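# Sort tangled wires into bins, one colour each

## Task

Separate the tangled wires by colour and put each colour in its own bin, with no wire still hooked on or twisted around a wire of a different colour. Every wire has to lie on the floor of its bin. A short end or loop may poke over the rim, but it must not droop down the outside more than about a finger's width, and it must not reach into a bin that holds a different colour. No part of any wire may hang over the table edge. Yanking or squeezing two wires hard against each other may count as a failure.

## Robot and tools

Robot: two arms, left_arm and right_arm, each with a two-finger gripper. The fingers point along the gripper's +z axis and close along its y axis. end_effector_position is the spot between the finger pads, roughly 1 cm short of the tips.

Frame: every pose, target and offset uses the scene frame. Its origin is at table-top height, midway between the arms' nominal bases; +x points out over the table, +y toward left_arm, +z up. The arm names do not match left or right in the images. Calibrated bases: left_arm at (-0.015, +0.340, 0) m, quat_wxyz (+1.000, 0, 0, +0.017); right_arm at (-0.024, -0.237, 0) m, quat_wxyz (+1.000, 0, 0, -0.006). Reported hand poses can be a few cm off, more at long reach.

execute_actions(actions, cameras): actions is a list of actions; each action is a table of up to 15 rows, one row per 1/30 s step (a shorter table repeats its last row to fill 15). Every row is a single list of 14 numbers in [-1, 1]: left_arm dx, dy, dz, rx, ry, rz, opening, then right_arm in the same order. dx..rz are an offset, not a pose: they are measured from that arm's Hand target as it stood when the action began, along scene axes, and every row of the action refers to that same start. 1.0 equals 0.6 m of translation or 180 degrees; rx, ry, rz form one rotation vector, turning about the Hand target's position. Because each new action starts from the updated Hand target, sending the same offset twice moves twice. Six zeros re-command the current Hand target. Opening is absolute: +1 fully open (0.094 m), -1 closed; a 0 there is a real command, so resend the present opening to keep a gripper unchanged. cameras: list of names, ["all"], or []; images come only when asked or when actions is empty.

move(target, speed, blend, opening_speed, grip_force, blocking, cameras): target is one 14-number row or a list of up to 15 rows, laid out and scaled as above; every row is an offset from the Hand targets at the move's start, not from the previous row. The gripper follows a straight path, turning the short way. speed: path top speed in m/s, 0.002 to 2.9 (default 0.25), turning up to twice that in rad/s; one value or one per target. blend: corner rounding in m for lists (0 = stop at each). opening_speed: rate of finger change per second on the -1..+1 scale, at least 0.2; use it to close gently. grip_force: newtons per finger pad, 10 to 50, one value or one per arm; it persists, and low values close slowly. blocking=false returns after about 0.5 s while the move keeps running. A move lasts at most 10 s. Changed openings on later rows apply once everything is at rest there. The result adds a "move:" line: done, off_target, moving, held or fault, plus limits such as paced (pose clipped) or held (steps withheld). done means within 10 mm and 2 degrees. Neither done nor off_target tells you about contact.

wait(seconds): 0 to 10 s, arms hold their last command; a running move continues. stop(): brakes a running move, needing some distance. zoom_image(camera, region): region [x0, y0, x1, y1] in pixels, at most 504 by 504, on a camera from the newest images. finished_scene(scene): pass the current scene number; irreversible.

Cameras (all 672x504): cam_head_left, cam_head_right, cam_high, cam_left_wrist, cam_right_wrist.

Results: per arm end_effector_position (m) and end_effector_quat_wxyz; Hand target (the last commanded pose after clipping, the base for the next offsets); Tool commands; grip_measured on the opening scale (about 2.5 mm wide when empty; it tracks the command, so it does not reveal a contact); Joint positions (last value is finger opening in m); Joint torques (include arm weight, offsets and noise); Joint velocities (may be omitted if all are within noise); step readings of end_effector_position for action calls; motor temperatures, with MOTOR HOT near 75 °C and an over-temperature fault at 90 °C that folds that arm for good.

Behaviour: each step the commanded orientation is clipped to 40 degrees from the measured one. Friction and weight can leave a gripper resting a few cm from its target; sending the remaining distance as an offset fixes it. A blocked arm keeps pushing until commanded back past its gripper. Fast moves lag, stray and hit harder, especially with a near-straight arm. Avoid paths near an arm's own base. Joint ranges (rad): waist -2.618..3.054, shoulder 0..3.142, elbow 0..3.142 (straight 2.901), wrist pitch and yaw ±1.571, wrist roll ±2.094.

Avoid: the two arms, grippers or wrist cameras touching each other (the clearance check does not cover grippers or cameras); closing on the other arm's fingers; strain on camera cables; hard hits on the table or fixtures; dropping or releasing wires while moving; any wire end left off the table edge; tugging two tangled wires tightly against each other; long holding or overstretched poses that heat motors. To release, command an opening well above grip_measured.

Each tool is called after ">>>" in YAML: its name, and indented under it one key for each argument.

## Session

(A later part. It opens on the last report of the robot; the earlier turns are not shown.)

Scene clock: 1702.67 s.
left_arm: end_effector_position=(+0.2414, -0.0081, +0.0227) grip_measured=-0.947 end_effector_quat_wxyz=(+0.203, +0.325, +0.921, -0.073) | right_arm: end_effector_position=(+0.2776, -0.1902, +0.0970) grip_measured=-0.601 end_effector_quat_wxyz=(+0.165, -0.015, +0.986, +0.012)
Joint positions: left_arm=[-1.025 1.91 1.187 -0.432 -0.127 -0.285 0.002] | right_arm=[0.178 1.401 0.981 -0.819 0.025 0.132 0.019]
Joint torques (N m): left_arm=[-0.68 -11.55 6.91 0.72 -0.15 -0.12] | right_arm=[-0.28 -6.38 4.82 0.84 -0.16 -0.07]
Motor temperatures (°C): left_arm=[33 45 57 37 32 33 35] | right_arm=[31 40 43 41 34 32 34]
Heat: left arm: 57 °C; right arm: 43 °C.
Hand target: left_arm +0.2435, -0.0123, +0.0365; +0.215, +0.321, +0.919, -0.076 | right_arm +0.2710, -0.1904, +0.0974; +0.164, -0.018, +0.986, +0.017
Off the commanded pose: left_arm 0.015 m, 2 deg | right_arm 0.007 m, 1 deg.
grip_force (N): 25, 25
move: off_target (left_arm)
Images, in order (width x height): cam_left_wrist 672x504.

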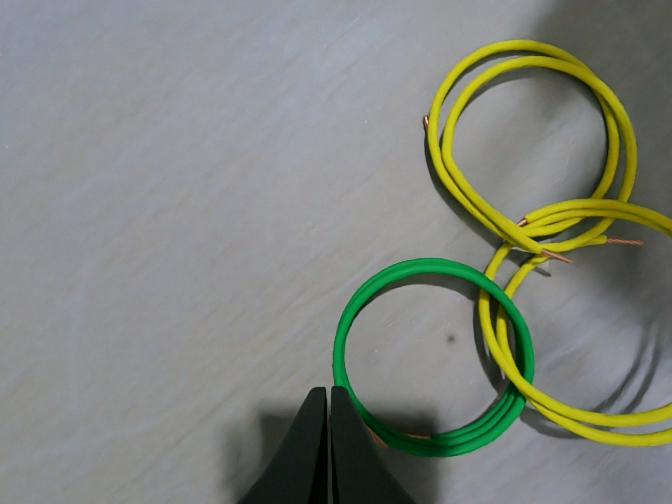

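>>> move:
  target:
    - [0,0,0,0,0,0,-0.75,0.0,0,0,0,0,0,-0.6]
    - [0.002,-0.008,-0.055,0,0,0,-0.75,0.0,0,0,0,0,0,-0.6]
  speed: 0.06
  cameras: ["cam_left_wrist"]

>>> zoom_image:
  camera: "cam_left_wrist"
  region: [250, 280, 450, 480]

Scene clock: 1713.70 s.
left_arm: end_effector_position=(+0.2451, -0.0167, +0.0106) grip_measured=-0.753 end_effector_quat_wxyz=(+0.213, +0.324, +0.918, -0.081) | right_arm: end_effector_position=(+0.2776, -0.1902, +0.0970) grip_measured=-0.601 end_effector_quat_wxyz=(+0.165, -0.015, +0.986, +0.012)
Joint positions: left_arm=[-1.03 1.948 1.175 -0.355 -0.129 -0.289 0.012] | right_arm=[0.178 1.401 0.981 -0.819 0.025 0.132 0.019]
Joint torques (N m): left_arm=[-0.66 -8.8 4.74 1.21 -0.14 -0.11] | right_arm=[-0.28 -6.38 4.82 0.84 -0.16 -0.07]
Motor temperatures (°C): left_arm=[33 49 58 37 32 33 35] | right_arm=[31 40 43 40 34 32 34]
Heat: left arm: 58 °C; right arm: 43 °C.
Hand target: left_arm +0.2447, -0.0171, +0.0036; +0.215, +0.321, +0.919, -0.076 | right_arm +0.2710, -0.1904, +0.0974; +0.164, -0.018, +0.986, +0.017
Off the commanded pose: left_arm 0.007 m, 1 deg | right_arm 0.007 m, 1 deg.
grip_force (N): 25, 25
move: done
Images, in order (width x height): cam_left_wrist 672x504.

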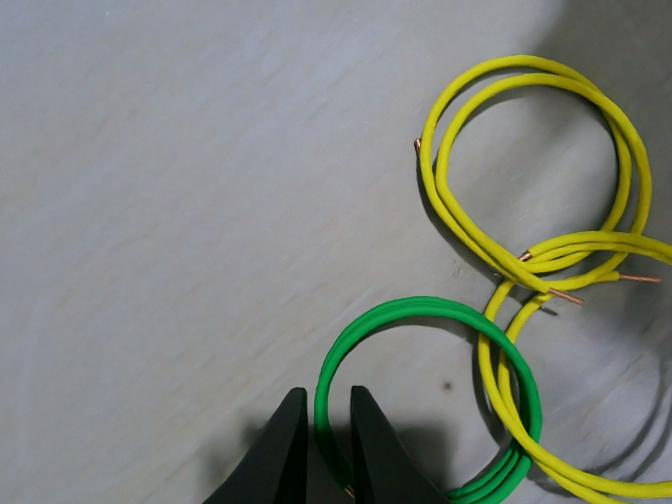

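Scaled by 2.520 from the camera's 672x504 image, which has a finer 960x720 frame.

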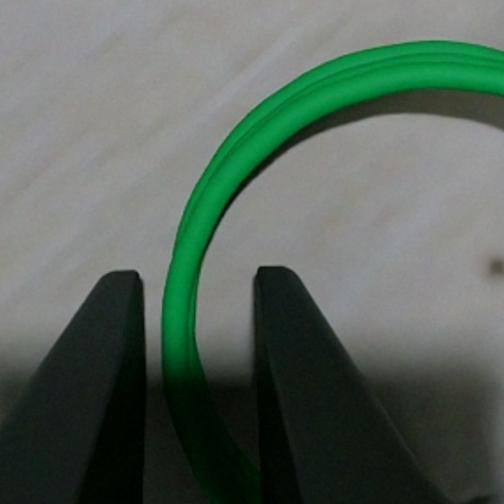

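>>> move:
  target: [0,0,0.001,0,0,0,-0.97,0.0,0,0,0,0,0,-0.6]
  speed: 0.06
  opening_speed: 0.3

>>> move:
  target: [0.0,0.07,0.2,0,0,0,-0.97,0.0,0,0,0,0,0,-0.6]
  speed: 0.06
  cameras: ["cam_left_wrist"]

>>> zoom_image:
  camera: "cam_left_wrist"
  region: [280, 250, 580, 500]

Scene clock: 1722.70 s.
left_arm: end_effector_position=(+0.2451, -0.0168, +0.0106) grip_measured=-0.940 end_effector_quat_wxyz=(+0.213, +0.324, +0.918, -0.081) | right_arm: end_effector_position=(+0.2776, -0.1902, +0.0970) grip_measured=-0.601 end_effector_quat_wxyz=(+0.165, -0.015, +0.986, +0.012)
Joint positions: left_arm=[-1.03 1.948 1.175 -0.355 -0.129 -0.289 0.003] | right_arm=[0.178 1.401 0.981 -0.819 0.025 0.132 0.019]
Joint torques (N m): left_arm=[-0.66 -8.7 4.92 1.14 -0.16 -0.09] | right_arm=[-0.29 -6.41 4.82 0.84 -0.16 -0.07]
Motor temperatures (°C): left_arm=[33 50 58 37 32 33 35] | right_arm=[31 40 43 40 34 32 34]
Heat: left arm: 58 °C; right arm: 43 °C.
Hand target: left_arm +0.2447, -0.0171, +0.0042; +0.215, +0.321, +0.919, -0.076 | right_arm +0.2710, -0.1904, +0.0974; +0.164, -0.018, +0.986, +0.017
Off the commanded pose: left_arm 0.006 m, 1 deg | right_arm 0.007 m, 1 deg.
grip_force (N): 25, 25
move: done

Scene clock: 1725.50 s.
left_arm: end_effector_position=(+0.2418, +0.0245, +0.1109) grip_measured=-0.941 end_effector_quat_wxyz=(+0.206, +0.321, +0.922, -0.071) | right_arm: end_effector_position=(+0.2776, -0.1902, +0.0970) grip_measured=-0.601 end_effector_quat_wxyz=(+0.165, -0.015, +0.986, +0.012)
Joint positions: left_arm=[-0.975 1.704 1.296 -0.738 -0.115 -0.244 0.003] | right_arm=[0.178 1.401 0.981 -0.819 0.025 0.132 0.019]
Joint torques (N m): left_arm=[0.59 -9.96 7.61 0.79 -0.03 0.11] | right_arm=[-0.28 -6.38 4.83 0.84 -0.16 -0.07]
Motor temperatures (°C): left_arm=[33 50 58 37 32 33 35] | right_arm=[31 40 43 40 34 32 34]
Heat: left arm: 58 °C; right arm: 43 °C.
Hand target: left_arm +0.2448, +0.0249, +0.1241; +0.215, +0.321, +0.919, -0.076 | right_arm +0.2710, -0.1904, +0.0974; +0.164, -0.018, +0.986, +0.017
Off the commanded pose: left_arm 0.014 m, 1 deg | right_arm 0.007 m, 1 deg.
grip_force (N): 25, 25
move: off_target (left_arm)
Images, in order (width x height): cam_left_wrist 672x504.

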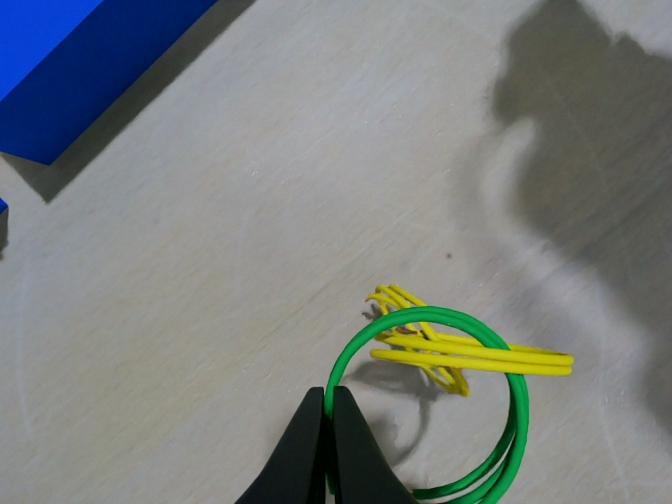

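Scaled by 1.680 from the camera's 672x504 image, which has a finer 960x720 frame.

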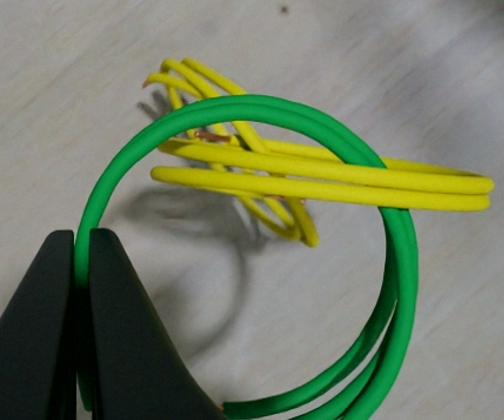

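>>> move:
  target: [0.08,0.25,0.07,0,0,0,-0.97,-0.16,0.36,0.13,0.089,-0.235,0.221,-0.6]
  speed: 0.1
  cameras: ["cam_left_wrist","cam_right_wrist"]

>>> zoom_image:
  camera: "cam_right_wrist"
  region: [200, 30, 450, 280]

>>> zoom_image:
  camera: "cam_left_wrist"
  region: [280, 250, 580, 500]

Scene clock: 1741.80 s.
left_arm: end_effector_position=(+0.2957, +0.1730, +0.1584) grip_measured=-0.941 end_effector_quat_wxyz=(+0.211, +0.318, +0.921, -0.073) | right_arm: end_effector_position=(+0.1753, +0.0268, +0.1832) grip_measured=-0.601 end_effector_quat_wxyz=(+0.487, -0.323, +0.786, +0.203)
Joint positions: left_arm=[-0.483 1.472 1.244 -0.902 0.093 0.196 0.003] | right_arm=[1.062 0.918 0.547 -0.103 0.238 0.125 0.019]
Joint torques (N m): left_arm=[0.68 -7.94 6.65 0.8 0.16 0.09] | right_arm=[0.54 -0.61 5.61 2.16 0.18 -0.08]
Motor temperatures (°C): left_arm=[33 48 57 37 32 33 35] | right_arm=[31 39 43 41 34 32 34]
Heat: left arm: 57 °C; right arm: 43 °C.
Hand target: left_arm +0.2927, +0.1749, +0.1662; +0.215, +0.321, +0.919, -0.076 | right_arm +0.1749, +0.0257, +0.1755; +0.486, -0.326, +0.787, +0.195
Off the commanded pose: left_arm 0.008 m, 1 deg | right_arm 0.008 m, 1 deg.
grip_force (N): 25, 25
move: done
Images, in order (width x height): cam_left_wrist 672x504, cam_right_wrist 672x504.

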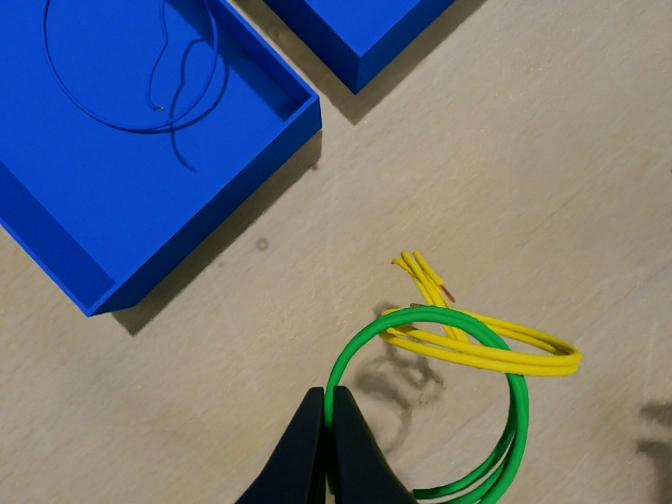

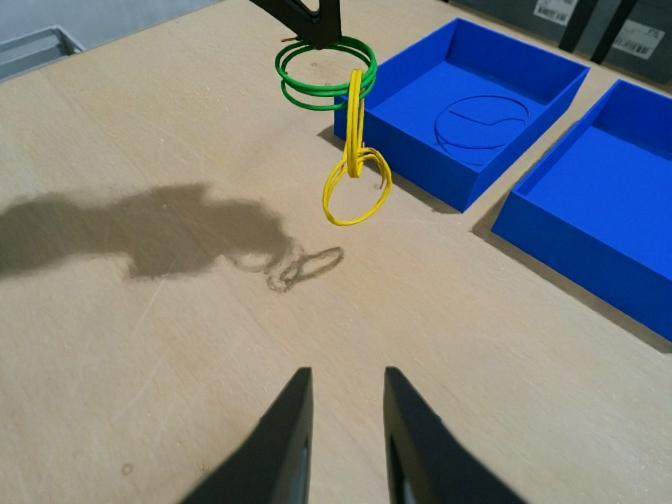

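Scaled by 2.016 from the camera's 672x504 image, which has a finer 960x720 frame.

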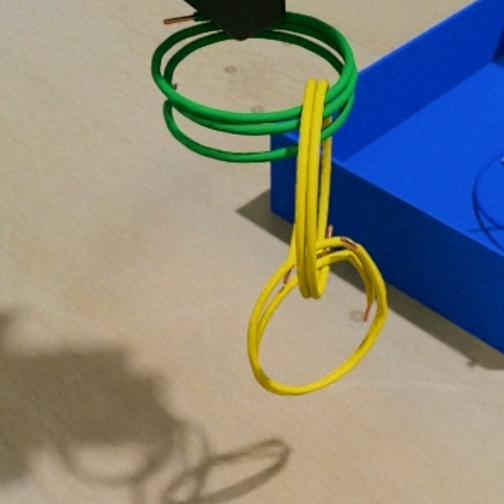

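Scaled by 1.680 from the camera's 672x504 image, which has a finer 960x720 frame.

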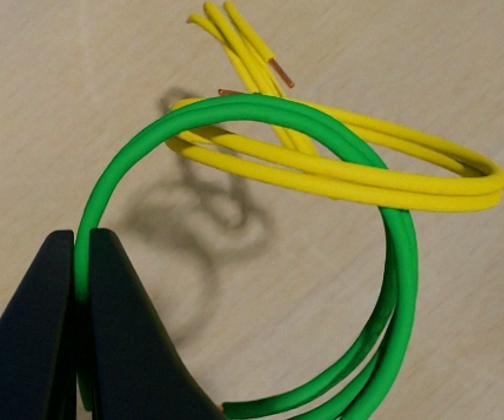

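>>> move:
  target:
    - [0.0,0.0,-0.12,0,0,0,-0.97,0,-0.15,0.0,0,0,0,-0.6]
    - [0.0,0.09,-0.245,0,0,0,-0.97,0,-0.15,0,0,0,0,-0.6]
  speed: 0.08
  blend: 0.02

>>> move:
  target:
    - [0.0,0.0,-0.012,0,0,0,-0.7,0,0,0.0,0,0,0,-0.6]
    - [0.0,0.0,0.05,0,0,0,-0.7,0,0,0,0,0,0,-0.6]
  speed: 0.06
  opening_speed: 0.4
  cameras: ["cam_left_wrist"]

>>> zoom_image:
  camera: "cam_left_wrist"
  region: [250, 250, 500, 500]

Scene clock: 1768.20 s.
left_arm: end_effector_position=(+0.2921, +0.2295, +0.0223) grip_measured=-0.941 end_effector_quat_wxyz=(+0.212, +0.317, +0.921, -0.072) | right_arm: end_effector_position=(+0.1783, -0.0628, +0.1837) grip_measured=-0.601 end_effector_quat_wxyz=(+0.493, -0.322, +0.785, +0.194)
Joint positions: left_arm=[-0.288 1.534 0.735 -0.352 0.173 0.373 0.003] | right_arm=[0.636 0.538 0.457 -0.376 -0.125 -0.076 0.019]
Joint torques (N m): left_arm=[0.57 -5.12 4.66 1.13 0.22 0.07] | right_arm=[-0.53 0.42 5.56 1.93 -0.24 -0.07]
Motor temperatures (°C): left_arm=[33 48 58 37 32 33 35] | right_arm=[31 38 44 44 34 32 34]
Heat: left arm: 58 °C; right arm: 44 °C.
Hand target: left_arm +0.2927, +0.2289, +0.0191; +0.215, +0.321, +0.919, -0.076 | right_arm +0.1750, -0.0644, +0.1755; +0.486, -0.326, +0.787, +0.195
Off the commanded pose: left_arm 0.003 m, 1 deg | right_arm 0.009 m, 1 deg.
grip_force (N): 25, 25
move: done

Scene clock: 1770.50 s.
left_arm: end_effector_position=(+0.2895, +0.2300, +0.0399) grip_measured=-0.703 end_effector_quat_wxyz=(+0.207, +0.317, +0.923, -0.073) | right_arm: end_effector_position=(+0.1783, -0.0628, +0.1837) grip_measured=-0.601 end_effector_quat_wxyz=(+0.493, -0.322, +0.785, +0.194)
Joint positions: left_arm=[-0.288 1.493 0.783 -0.452 0.173 0.374 0.014] | right_arm=[0.636 0.538 0.457 -0.376 -0.125 -0.076 0.019]
Joint torques (N m): left_arm=[0.43 -7.15 6.91 0.75 0.23 0.06] | right_arm=[-0.53 0.42 5.56 1.93 -0.25 -0.07]
Motor temperatures (°C): left_arm=[33 48 58 37 32 33 35] | right_arm=[31 38 44 44 34 32 34]
Heat: left arm: 58 °C; right arm: 44 °C.
Hand target: left_arm +0.2927, +0.2290, +0.0492; +0.215, +0.321, +0.919, -0.076 | right_arm +0.1750, -0.0644, +0.1755; +0.486, -0.326, +0.787, +0.195
Off the commanded pose: left_arm 0.010 m, 1 deg | right_arm 0.009 m, 1 deg.
grip_force (N): 25, 25
move: done
Images, in order (width x height): cam_left_wrist 672x504.

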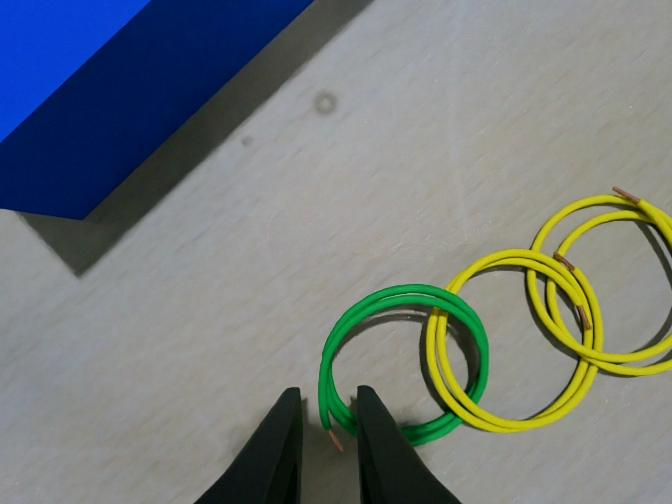

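Scaled by 2.016 from the camera's 672x504 image, which has a finer 960x720 frame.

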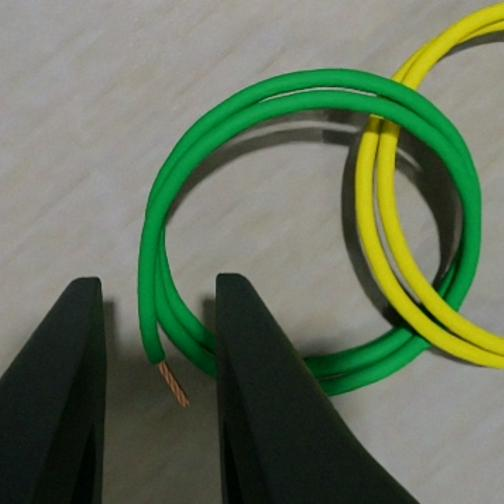

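>>> move:
  target: [-0.022,0.016,-0.025,0,0,0,-0.75,0,0,0.0,0,0,0,-0.6]
  speed: 0.06
  cameras: ["cam_left_wrist"]

>>> zoom_image:
  camera: "cam_left_wrist"
  region: [250, 280, 470, 500]

Scene clock: 1798.77 s.
left_arm: end_effector_position=(+0.2769, +0.2392, +0.0299) grip_measured=-0.747 end_effector_quat_wxyz=(+0.200, +0.318, +0.924, -0.073) | right_arm: end_effector_position=(+0.1783, -0.0628, +0.1837) grip_measured=-0.601 end_effector_quat_wxyz=(+0.493, -0.322, +0.785, +0.194)
Joint positions: left_arm=[-0.264 1.467 0.72 -0.433 0.183 0.397 0.012] | right_arm=[0.636 0.538 0.457 -0.376 -0.125 -0.076 0.019]
Joint torques (N m): left_arm=[0.81 -6.91 4.83 1.09 0.22 0.11] | right_arm=[-0.51 0.42 5.57 1.93 -0.25 -0.07]
Motor temperatures (°C): left_arm=[33 46 60 36 32 33 35] | right_arm=[31 37 44 44 34 32 34]
Heat: left arm: 60 °C; right arm: 44 °C.
Hand target: left_arm +0.2796, +0.2386, +0.0342; +0.215, +0.321, +0.919, -0.076 | right_arm +0.1750, -0.0644, +0.1755; +0.486, -0.326, +0.787, +0.195
Off the commanded pose: left_arm 0.005 m, 2 deg | right_arm 0.009 m, 1 deg.
grip_force (N): 25, 25
move: done
Images, in order (width x height): cam_left_wrist 672x504.

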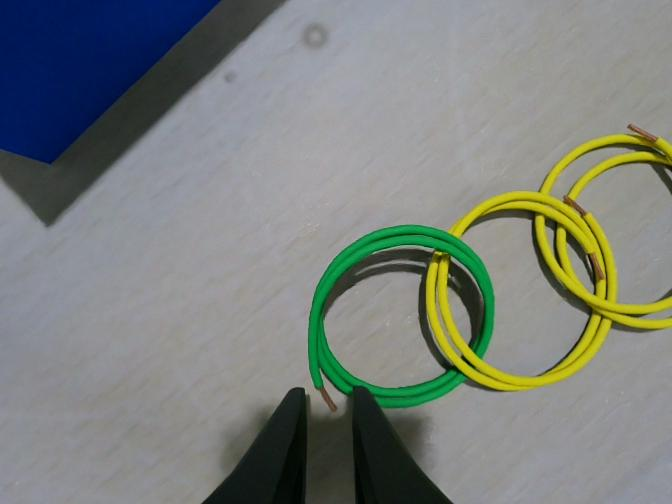

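Scaled by 2.291 from the camera's 672x504 image, which has a finer 960x720 frame.

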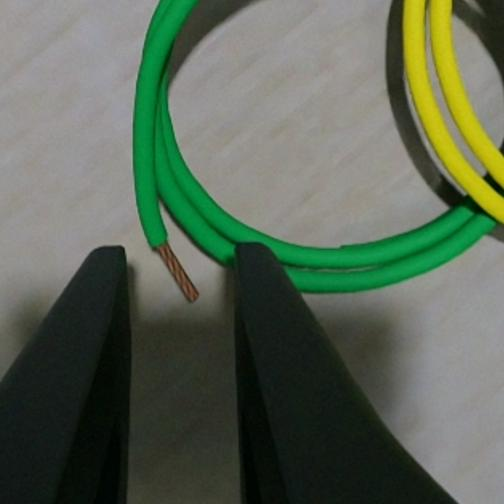

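>>> move:
  target: [-0.007,0.0045,-0.043,0,0,0,-0.78,0,0,0.0,0,0,0,-0.6]
  speed: 0.05
  cameras: ["cam_left_wrist"]

>>> zoom_image:
  camera: "cam_left_wrist"
  region: [250, 280, 470, 500]

Scene clock: 1816.17 s.
left_arm: end_effector_position=(+0.2750, +0.2414, +0.0113) grip_measured=-0.777 end_effector_quat_wxyz=(+0.212, +0.318, +0.921, -0.072) | right_arm: end_effector_position=(+0.1783, -0.0628, +0.1837) grip_measured=-0.601 end_effector_quat_wxyz=(+0.493, -0.322, +0.785, +0.194)
Joint positions: left_arm=[-0.256 1.487 0.64 -0.309 0.186 0.404 0.01] | right_arm=[0.636 0.538 0.457 -0.376 -0.125 -0.076 0.019]
Joint velocities: left_arm=[-0.012 0.002 0.017 0.022 -0.022 -0.154 0] | right_arm=[within noise]
Joint torques (N m): left_arm=[0.59 -4.45 4.57 1.13 0.25 0.06] | right_arm=[-0.53 0.42 5.57 1.93 -0.25 -0.07]
Motor temperatures (°C): left_arm=[33 46 57 36 32 33 35] | right_arm=[31 37 44 44 34 32 34]
Heat: left arm: 57 °C; right arm: 44 °C.
Hand target: left_arm +0.2753, +0.2413, +0.0083; +0.215, +0.321, +0.919, -0.076 | right_arm +0.1750, -0.0644, +0.1755; +0.486, -0.326, +0.787, +0.195
Off the commanded pose: left_arm 0.003 m, 1 deg | right_arm 0.009 m, 1 deg.
grip_force (N): 25, 25
move: done
Images, in order (width x height): cam_left_wrist 672x504.

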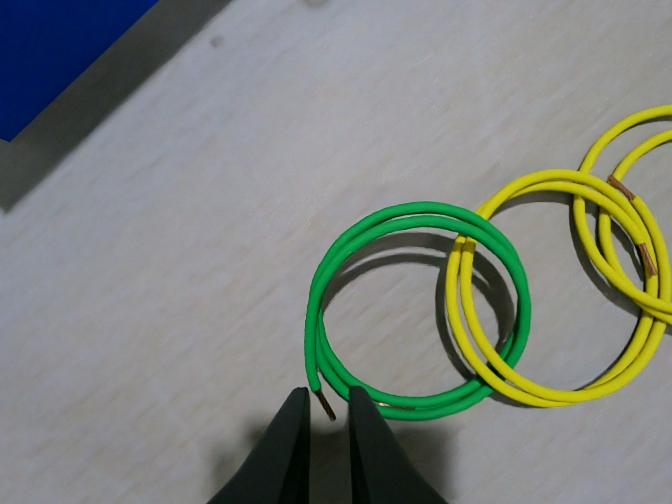

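Scaled by 2.291 from the camera's 672x504 image, which has a finer 960x720 frame.

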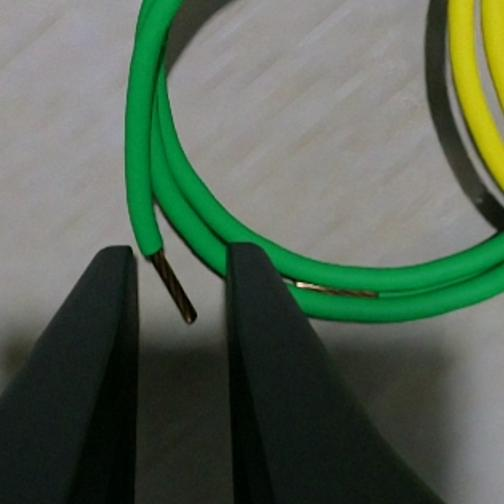

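>>> move:
  target: [0,0,-0.003,0,0,0,-1,0,0,0.0,0,0,0,-0.6]
  speed: 0.05
  opening_speed: 0.3
  grip_force: [35,25]
  cameras: ["cam_left_wrist"]

>>> move:
  target: [0,0,0.05,0,0,0,-1,0,0,0.0,0,0,0,-0.6]
  speed: 0.05
  cameras: ["cam_left_wrist"]

>>> zoom_image:
  camera: "cam_left_wrist"
  region: [250, 280, 470, 500]

Scene clock: 1838.50 s.
left_arm: end_effector_position=(+0.2768, +0.2409, +0.0113) grip_measured=-0.966 end_effector_quat_wxyz=(+0.216, +0.318, +0.920, -0.072) | right_arm: end_effector_position=(+0.1783, -0.0628, +0.1837) grip_measured=-0.601 end_effector_quat_wxyz=(+0.493, -0.322, +0.785, +0.194)
Joint positions: left_arm=[-0.256 1.491 0.64 -0.299 0.186 0.404 0.002] | right_arm=[0.636 0.538 0.457 -0.376 -0.125 -0.076 0.019]
Joint torques (N m): left_arm=[0.79 -4.52 4.42 1.16 0.27 0.12] | right_arm=[-0.53 0.42 5.56 1.93 -0.24 -0.07]
Motor temperatures (°C): left_arm=[33 43 55 37 32 33 35] | right_arm=[31 36 44 44 34 32 34]
Heat: left arm: 55 °C; right arm: 44 °C.
Hand target: left_arm +0.2753, +0.2413, +0.0066; +0.215, +0.321, +0.919, -0.076 | right_arm +0.1750, -0.0644, +0.1755; +0.486, -0.326, +0.787, +0.195
Off the commanded pose: left_arm 0.005 m, 1 deg | right_arm 0.009 m, 1 deg.
grip_force (N): 35, 25
move: done
Images, in order (width x height): cam_left_wrist 672x504.

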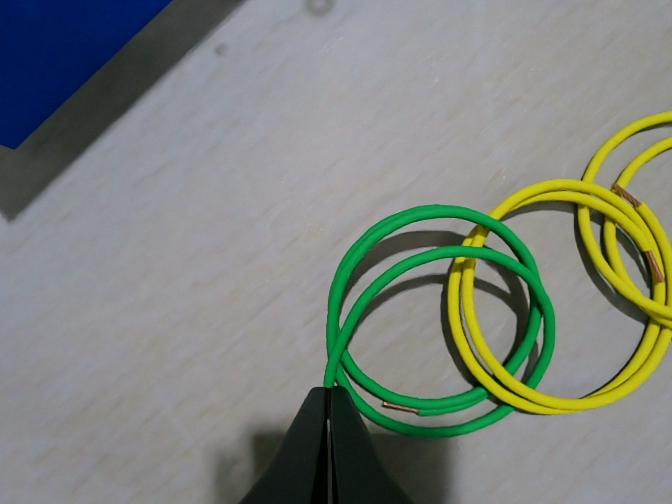

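Scene clock: 1839.77 s.
left_arm: end_effector_position=(+0.2717, +0.2420, +0.0278) grip_measured=-0.967 end_effector_quat_wxyz=(+0.207, +0.318, +0.922, -0.073) | right_arm: end_effector_position=(+0.1783, -0.0628, +0.1837) grip_measured=-0.601 end_effector_quat_wxyz=(+0.493, -0.322, +0.785, +0.194)
Joint positions: left_arm=[-0.256 1.439 0.682 -0.41 0.186 0.404 0.002] | right_arm=[0.636 0.538 0.457 -0.376 -0.125 -0.076 0.019]
Joint torques (N m): left_arm=[0.77 -6.37 6.97 0.76 0.2 0.09] | right_arm=[-0.53 0.43 5.57 1.93 -0.25 -0.07]
Motor temperatures (°C): left_arm=[33 43 55 37 32 33 35] | right_arm=[31 36 44 44 34 32 34]
Heat: left arm: 55 °C; right arm: 44 °C.
Hand target: left_arm +0.2753, +0.2413, +0.0366; +0.215, +0.321, +0.919, -0.076 | right_arm +0.1750, -0.0644, +0.1755; +0.486, -0.326, +0.787, +0.195
Off the commanded pose: left_arm 0.010 m, 1 deg | right_arm 0.009 m, 1 deg.
grip_force (N): 35, 25
move: done
Images, in order (width x height): cam_left_wrist 672x504.

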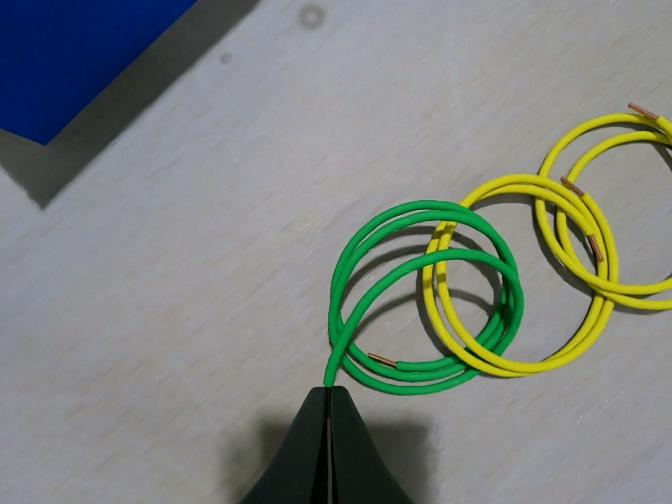

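Scaled by 2.291 from the camera's 672x504 image, which has a finer 960x720 frame.

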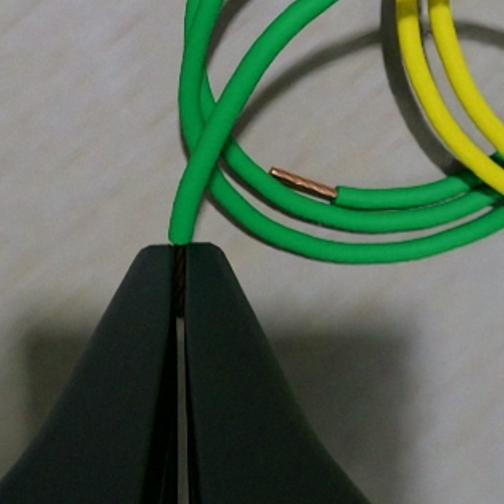

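>>> move:
  target:
    - [0,0,0.0,0,0,0,-1,0.06,0.05,-0.05,-0.089,0.235,-0.221,-0.6]
    - [0,0,0.0,0,0,0,-1,0.12,0.33,-0.15,-0.089,0.235,-0.221,-0.5]
  speed: 0.15
  cameras: ["cam_right_wrist","cam_left_wrist"]

Scene clock: 1858.93 s.
left_arm: end_effector_position=(+0.2716, +0.2420, +0.0277) grip_measured=-0.967 end_effector_quat_wxyz=(+0.206, +0.318, +0.923, -0.073) | right_arm: end_effector_position=(+0.2421, +0.1301, +0.0830) grip_measured=-0.502 end_effector_quat_wxyz=(+0.154, -0.021, +0.988, +0.021)
Joint positions: left_arm=[-0.256 1.439 0.682 -0.411 0.186 0.404 0.002] | right_arm=[1.048 2.091 1.754 -1.031 0.239 0.969 0.023]
Joint torques (N m): left_arm=[0.59 -6.63 6.83 0.73 0.19 0.09] | right_arm=[0.28 -8.95 8.88 0.54 0.35 0.07]
Motor temperatures (°C): left_arm=[33 43 58 36 32 33 35] | right_arm=[31 36 45 43 34 32 34]
Heat: left arm: 58 °C; right arm: 45 °C.
Hand target: left_arm +0.2753, +0.2413, +0.0366; +0.215, +0.321, +0.919, -0.076 | right_arm +0.2469, +0.1337, +0.0854; +0.164, -0.018, +0.986, +0.017
Off the commanded pose: left_arm 0.010 m, 1 deg | right_arm 0.006 m, 1 deg.
grip_force (N): 35, 25
move: done
Images, in order (width x height): cam_left_wrist 672x504, cam_right_wrist 672x504.

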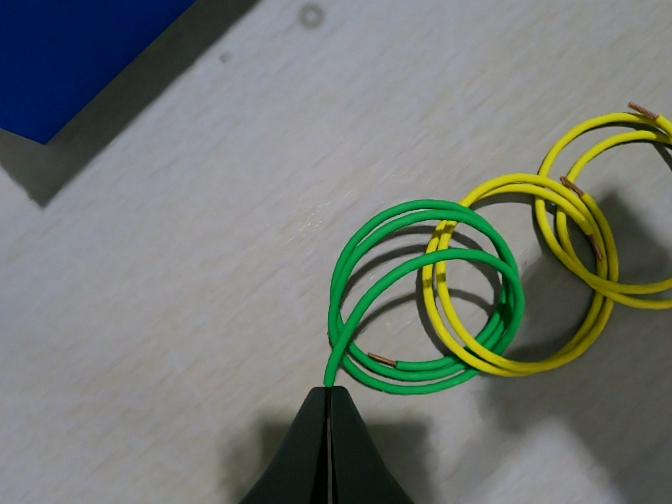

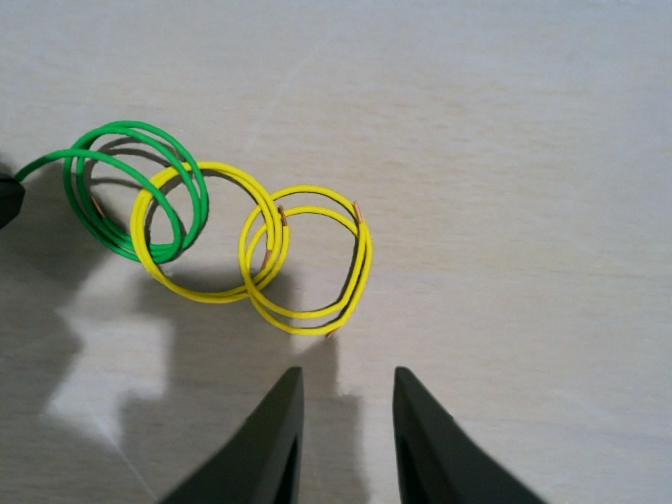

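>>> move:
  target: [0,0,0.0,0,0,0,-1,0.043,-0.016,-0.085,0,0,0,-0.5]
  speed: 0.08
  cameras: ["cam_right_wrist"]

Scene clock: 1873.03 s.
left_arm: end_effector_position=(+0.2716, +0.2420, +0.0277) grip_measured=-0.967 end_effector_quat_wxyz=(+0.206, +0.318, +0.923, -0.073) | right_arm: end_effector_position=(+0.2716, +0.1287, +0.0467) grip_measured=-0.502 end_effector_quat_wxyz=(+0.167, -0.016, +0.985, +0.030)
Joint positions: left_arm=[-0.256 1.439 0.682 -0.411 0.186 0.404 0.002] | right_arm=[0.992 2.144 1.682 -0.864 0.239 0.919 0.023]
Joint torques (N m): left_arm=[0.73 -6.16 6.76 0.76 0.23 0.08] | right_arm=[-0.29 -9.28 4.85 0.9 0.19 -0.06]
Motor temperatures (°C): left_arm=[33 43 59 36 32 33 35] | right_arm=[31 38 45 42 34 32 34]
Heat: left arm: 59 °C; right arm: 45 °C.
Hand target: left_arm +0.2753, +0.2413, +0.0366; +0.215, +0.321, +0.919, -0.076 | right_arm +0.2726, +0.1241, +0.0344; +0.164, -0.018, +0.986, +0.017
Off the commanded pose: left_arm 0.010 m, 1 deg | right_arm 0.013 m, 1 deg.
grip_force (N): 35, 25
move: off_target (right_arm)
Images, in order (width x height): cam_right_wrist 672x504.

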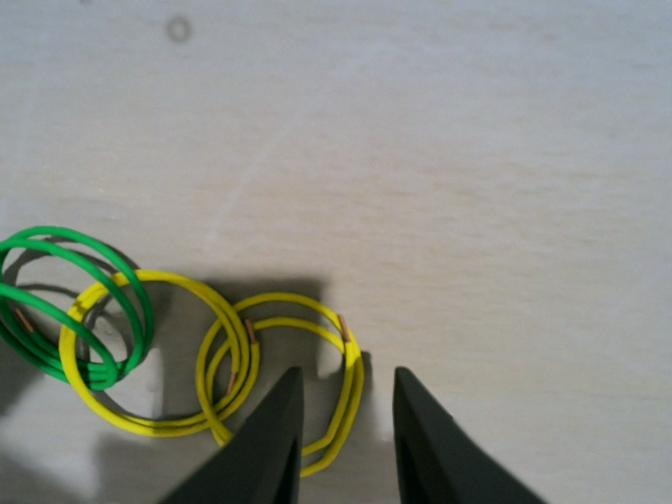

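>>> move:
  target:
    - [0,0,0.0,0,0,0,-1,0.0,0.0,-0.04,0,0,0,-0.5]
    - [0,0,0.0,0,0,0,-1,0.0,0.0,-0.04,0,0,0,-0.97]
  speed: 0.06
  opening_speed: 0.3
  grip_force: [35,40]
  cameras: ["cam_right_wrist","cam_left_wrist"]

Scene clock: 1882.10 s.
left_arm: end_effector_position=(+0.2716, +0.2420, +0.0277) grip_measured=-0.967 end_effector_quat_wxyz=(+0.206, +0.318, +0.923, -0.073) | right_arm: end_effector_position=(+0.2704, +0.1268, +0.0262) grip_measured=-0.502 end_effector_quat_wxyz=(+0.164, -0.017, +0.986, +0.026)
Joint positions: left_arm=[-0.256 1.439 0.682 -0.411 0.186 0.404 0.002] | right_arm=[0.992 2.164 1.632 -0.804 0.239 0.919 0.023]
Joint torques (N m): left_arm=[0.75 -6.48 6.83 0.76 0.21 0.08] | right_arm=[0.01 -10.91 5.91 0.75 0.1 0]
Motor temperatures (°C): left_arm=[33 43 59 36 32 33 36] | right_arm=[31 40 44 42 34 32 34]
Heat: left arm: 59 °C; right arm: 44 °C.
Hand target: left_arm +0.2753, +0.2413, +0.0366; +0.215, +0.321, +0.919, -0.076 | right_arm +0.2706, +0.1270, +0.0267; +0.165, -0.016, +0.986, +0.026 (not the last commanded pose)
Tool commands: left_gripper/opening=-1.0 right_gripper/opening=-0.5
Off the commanded pose: left_arm 0.010 m, 1 deg | right_arm 0.016 m, 1 deg.
grip_force (N): 35, 40
move: held (right_arm; a check stopped the path); path passed 1 of 2 targets; target 2's new opening was not sent; limits=held
pose unreachable (right arm): on one or more control steps of this call, first in action 0 (counted from 0), this arm could not follow its commanded pose, so it was not sent that pose on those steps. It may still have moved: this result reports where it is.
cause: moving toward the commanded pose would bring a part of the arm too close to another arm (this arm's wrist (the part past joint 4) and the left arm's wrist camera, along the way the arms are being sent, or toward where that arm still pushes).
Images, in order (width x height): cam_left_wrist 672x504, cam_right_wrist 672x504.

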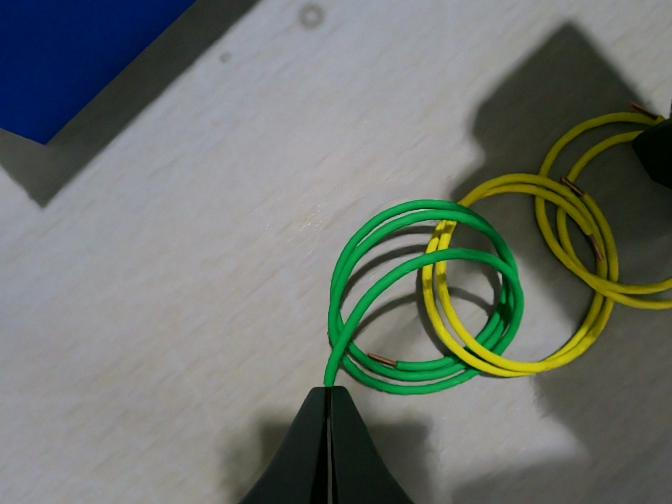

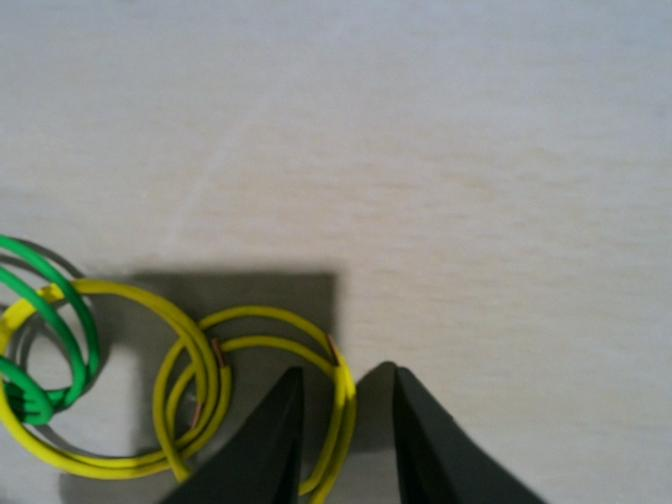

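>>> move:
  target: [0.0,0.05,0.05,0,0,0,-1,0.0,0.0,0,0,0,0,-0.5]
  speed: 0.06

>>> move:
  target:
    - [0,0,0.0,0,0,0,-1,0.0,0.0,-0.026,0,0,0,-0.5]
    - [0,0,0.0,0,0,0,-1,0.0,0.0,-0.026,0,0,0,-0.97]
  speed: 0.06
  opening_speed: 0.3
  cameras: ["cam_right_wrist","cam_left_wrist"]

Scene clock: 1901.33 s.
left_arm: end_effector_position=(+0.2722, +0.2723, +0.0567) grip_measured=-0.967 end_effector_quat_wxyz=(+0.205, +0.317, +0.923, -0.073) | right_arm: end_effector_position=(+0.2704, +0.1268, +0.0262) grip_measured=-0.502 end_effector_quat_wxyz=(+0.164, -0.017, +0.986, +0.026)
Joint positions: left_arm=[-0.127 1.373 0.759 -0.583 0.235 0.524 0.002] | right_arm=[0.992 2.164 1.632 -0.804 0.239 0.919 0.023]
Joint torques (N m): left_arm=[0.8 -6.06 7.65 0.66 0.24 0.07] | right_arm=[0.01 -10.96 5.9 0.74 0.11 0]
Motor temperatures (°C): left_arm=[33 43 59 36 32 33 36] | right_arm=[31 40 44 41 34 32 34]
Heat: left arm: 59 °C; right arm: 44 °C.
Hand target: left_arm +0.2754, +0.2713, +0.0667; +0.215, +0.321, +0.919, -0.076 | right_arm +0.2706, +0.1270, +0.0267; +0.165, -0.016, +0.986, +0.026
Off the commanded pose: left_arm 0.010 m, 1 deg | right_arm 0.001 m, 0 deg.
grip_force (N): 35, 40
move: done

Scene clock: 1904.13 s.
left_arm: end_effector_position=(+0.2720, +0.2722, +0.0567) grip_measured=-0.967 end_effector_quat_wxyz=(+0.205, +0.317, +0.923, -0.073) | right_arm: end_effector_position=(+0.2748, +0.1337, +0.0253) grip_measured=-0.955 end_effector_quat_wxyz=(+0.174, -0.014, +0.984, +0.042)
Joint positions: left_arm=[-0.127 1.373 0.759 -0.584 0.235 0.524 0.002] | right_arm=[0.992 2.164 1.619 -0.752 0.238 0.919 0.002]
Joint torques (N m): left_arm=[0.57 -5.94 7.24 0.63 0.27 0.11] | right_arm=[0.03 -9.55 4.29 0.82 0.11 0]
Motor temperatures (°C): left_arm=[33 43 59 36 32 33 36] | right_arm=[31 40 43 41 34 32 34]
Heat: left arm: 59 °C; right arm: 43 °C.
Hand target: left_arm +0.2753, +0.2712, +0.0667; +0.215, +0.321, +0.919, -0.076 | right_arm +0.2705, +0.1270, +0.0111; +0.165, -0.016, +0.986, +0.026
Off the commanded pose: left_arm 0.011 m, 1 deg | right_arm 0.016 m, 2 deg.
grip_force (N): 35, 40
move: off_target (left_arm, right_arm); target 2's new opening was sent with right_arm's hand 0.015 m and 2 deg from that target
Images, in order (width x height): cam_left_wrist 672x504, cam_right_wrist 672x504.

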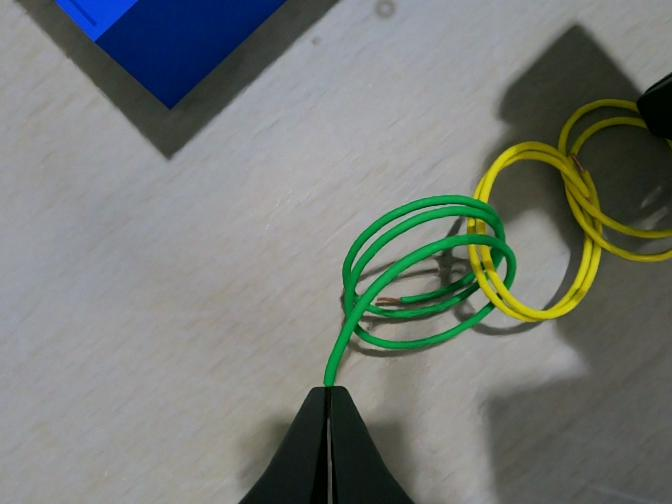

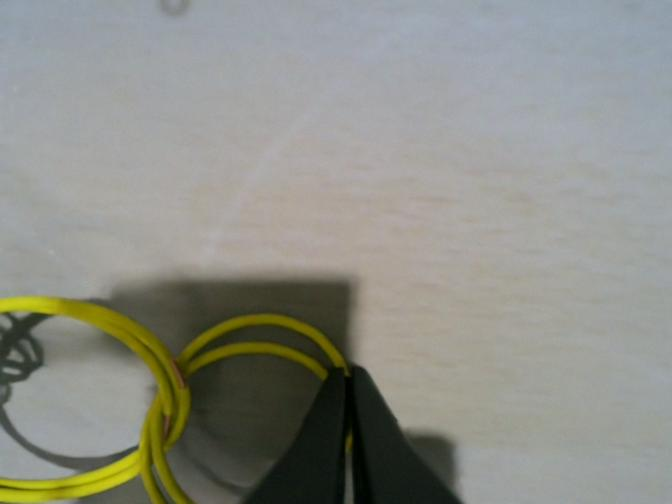

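>>> move:
  target: [0,0,0.03,0,0,0,-1,0.0,-0.13,0.06,0,0,0,-0.99]
  speed: 0.05
  cameras: ["cam_right_wrist","cam_left_wrist"]

Scene clock: 1914.43 s.
left_arm: end_effector_position=(+0.2724, +0.2717, +0.0737) grip_measured=-0.967 end_effector_quat_wxyz=(+0.204, +0.317, +0.923, -0.075) | right_arm: end_effector_position=(+0.2731, +0.0554, +0.0391) grip_measured=-0.956 end_effector_quat_wxyz=(+0.163, -0.016, +0.986, +0.025)
Joint positions: left_arm=[-0.127 1.352 0.815 -0.663 0.238 0.524 0.002] | right_arm=[0.878 1.942 1.35 -0.72 0.211 0.806 0.002]
Joint torques (N m): left_arm=[0.55 -6.23 7.71 0.62 0.23 0.1] | right_arm=[-0.46 -12.05 4.37 0.63 0.05 -0.08]
Motor temperatures (°C): left_arm=[33 42 58 36 32 33 36] | right_arm=[31 41 43 41 34 32 34]
Heat: left arm: 58 °C; right arm: 43 °C.
Hand target: left_arm +0.2754, +0.2712, +0.0846; +0.215, +0.321, +0.919, -0.076 | right_arm +0.2706, +0.0489, +0.0471; +0.164, -0.016, +0.986, +0.026
Off the commanded pose: left_arm 0.011 m, 1 deg | right_arm 0.011 m, 0 deg.
grip_force (N): 35, 40
move: off_target (left_arm, right_arm)
Images, in order (width x height): cam_left_wrist 672x504, cam_right_wrist 672x504.

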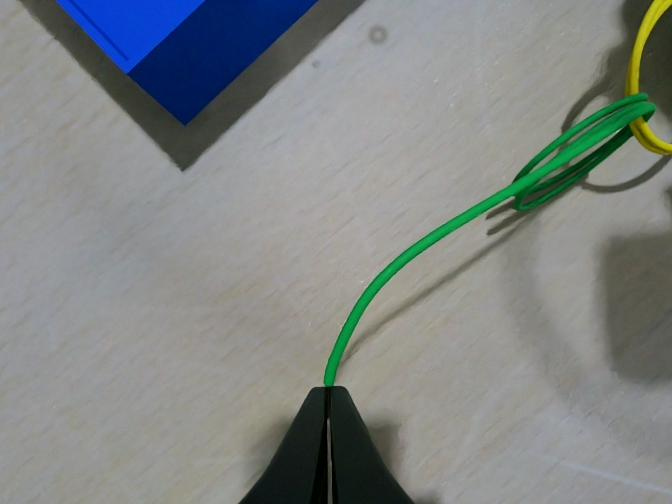

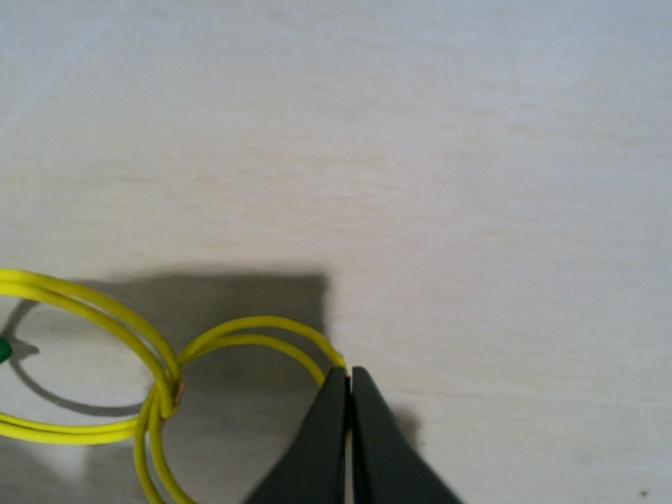

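>>> move:
  target: [0,0,0.0,0,0,0,-1,0.0,-0.13,0.0,0,0,0,-0.99]
  speed: 0.04
  cameras: ["cam_right_wrist","cam_left_wrist","cam_head_left"]

>>> zoom_image:
  camera: "cam_head_left"
  region: [240, 260, 400, 400]

Scene clock: 1924.50 s.
left_arm: end_effector_position=(+0.2722, +0.2715, +0.0736) grip_measured=-0.967 end_effector_quat_wxyz=(+0.204, +0.317, +0.923, -0.075) | right_arm: end_effector_position=(+0.2705, -0.0267, +0.0408) grip_measured=-0.956 end_effector_quat_wxyz=(+0.156, -0.017, +0.987, +0.019)
Joint positions: left_arm=[-0.127 1.352 0.815 -0.664 0.239 0.525 0.002] | right_arm=[0.713 1.734 1.09 -0.657 0.167 0.644 0.002]
Joint torques (N m): left_arm=[0.64 -6.23 7.51 0.61 0.21 0.09] | right_arm=[-0.57 -9.76 4.34 0.91 0.03 -0.05]
Motor temperatures (°C): left_arm=[33 42 58 35 32 33 36] | right_arm=[31 44 43 40 34 32 34]
Heat: left arm: 58 °C; right arm: 44 °C.
Hand target: left_arm +0.2753, +0.2712, +0.0846; +0.215, +0.321, +0.919, -0.076 | right_arm +0.2706, -0.0292, +0.0471; +0.164, -0.016, +0.986, +0.026
Off the commanded pose: left_arm 0.011 m, 1 deg | right_arm 0.007 m, 1 deg.
grip_force (N): 35, 40
move: off_target (left_arm)
Images, in order (width x height): cam_head_left 672x504, cam_left_wrist 672x504, cam_right_wrist 672x504.

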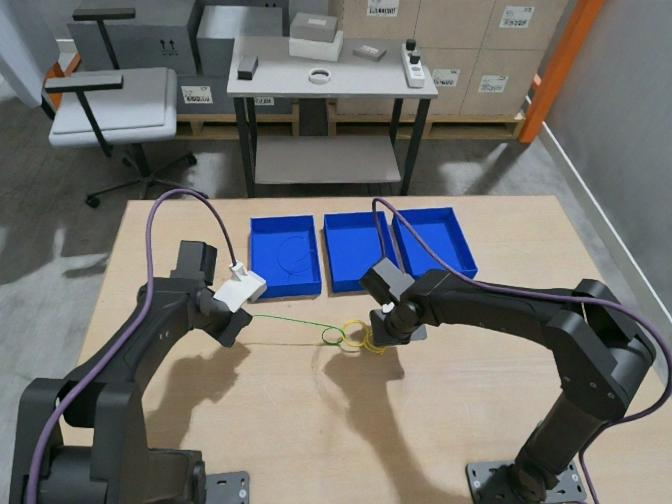

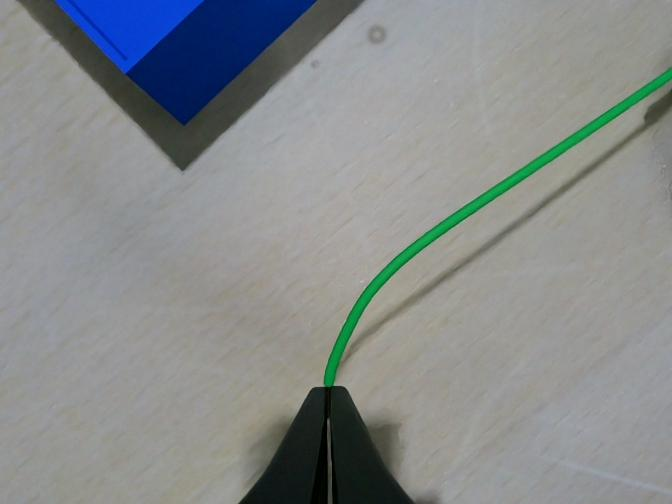

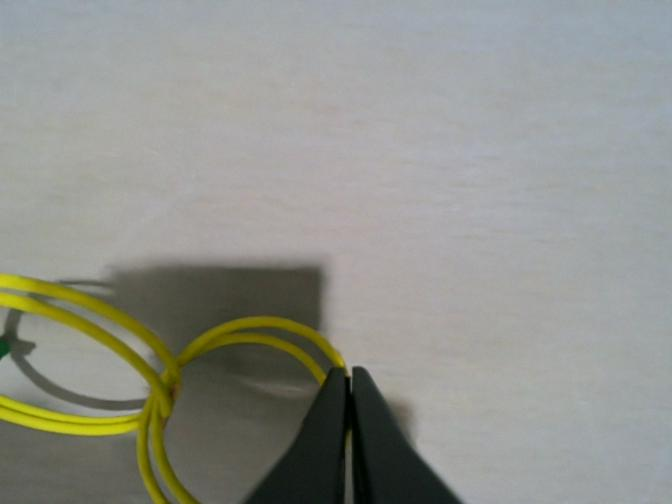

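Scaled by 3.150 from the camera's 672x504 image, which has a finer 960x720 frame.

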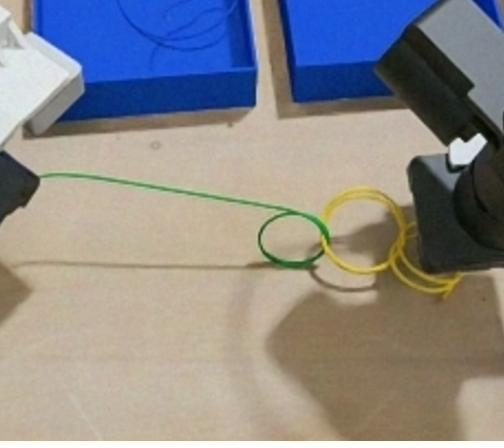

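Working beautifully. Continue.

>>> move:
  target: [-0.03,0.05,0.0,0,0,0,-1,0.0,-0.18,0.0,0,0,0,-0.99]
  speed: 0.04
  cameras: ["cam_head_left"]

>>> zoom_image:
  camera: "cam_head_left"
  region: [240, 260, 440, 400]

Scene clock: 1934.37 s.
left_arm: end_effector_position=(+0.2646, +0.3015, +0.0852) grip_measured=-0.967 end_effector_quat_wxyz=(+0.219, +0.319, +0.920, -0.069) | right_arm: end_effector_position=(+0.2713, -0.1357, +0.0436) grip_measured=-0.956 end_effector_quat_wxyz=(+0.155, -0.016, +0.988, +0.021)
Joint positions: left_arm=[0.006 1.283 0.804 -0.722 0.286 0.654 0.002] | right_arm=[0.379 1.513 0.865 -0.615 0.067 0.324 0.002]
Joint torques (N m): left_arm=[0.83 -5.64 5.11 0.66 0.27 0.11] | right_arm=[-0.64 -7.3 4.44 1.03 -0.08 -0.05]
Motor temperatures (°C): left_arm=[33 42 57 35 32 33 36] | right_arm=[31 45 43 40 34 32 35]
Heat: left arm: 57 °C; right arm: 45 °C.
Hand target: left_arm +0.2573, +0.3012, +0.0845; +0.215, +0.321, +0.919, -0.076 | right_arm +0.2706, -0.1371, +0.0471; +0.164, -0.017, +0.986, +0.026
Off the commanded pose: left_arm 0.007 m, 1 deg | right_arm 0.004 m, 1 deg.
grip_force (N): 35, 40
move: done
Images, in order (width x height): cam_head_left 672x504.

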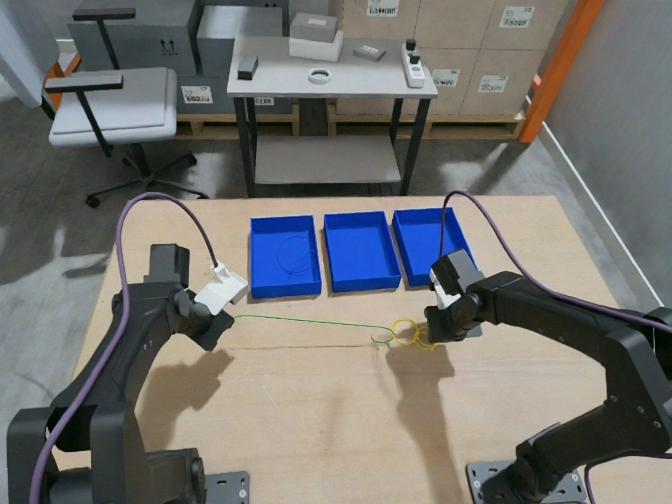

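Scaled by 2.520 from the camera's 672x504 image, which has a finer 960x720 frame.

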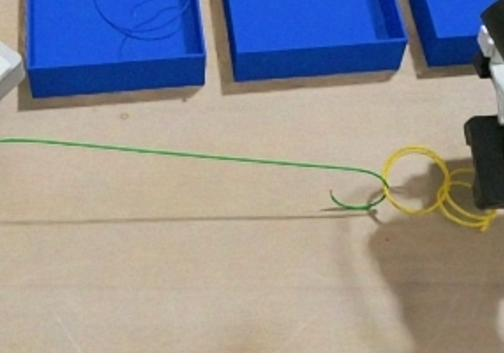

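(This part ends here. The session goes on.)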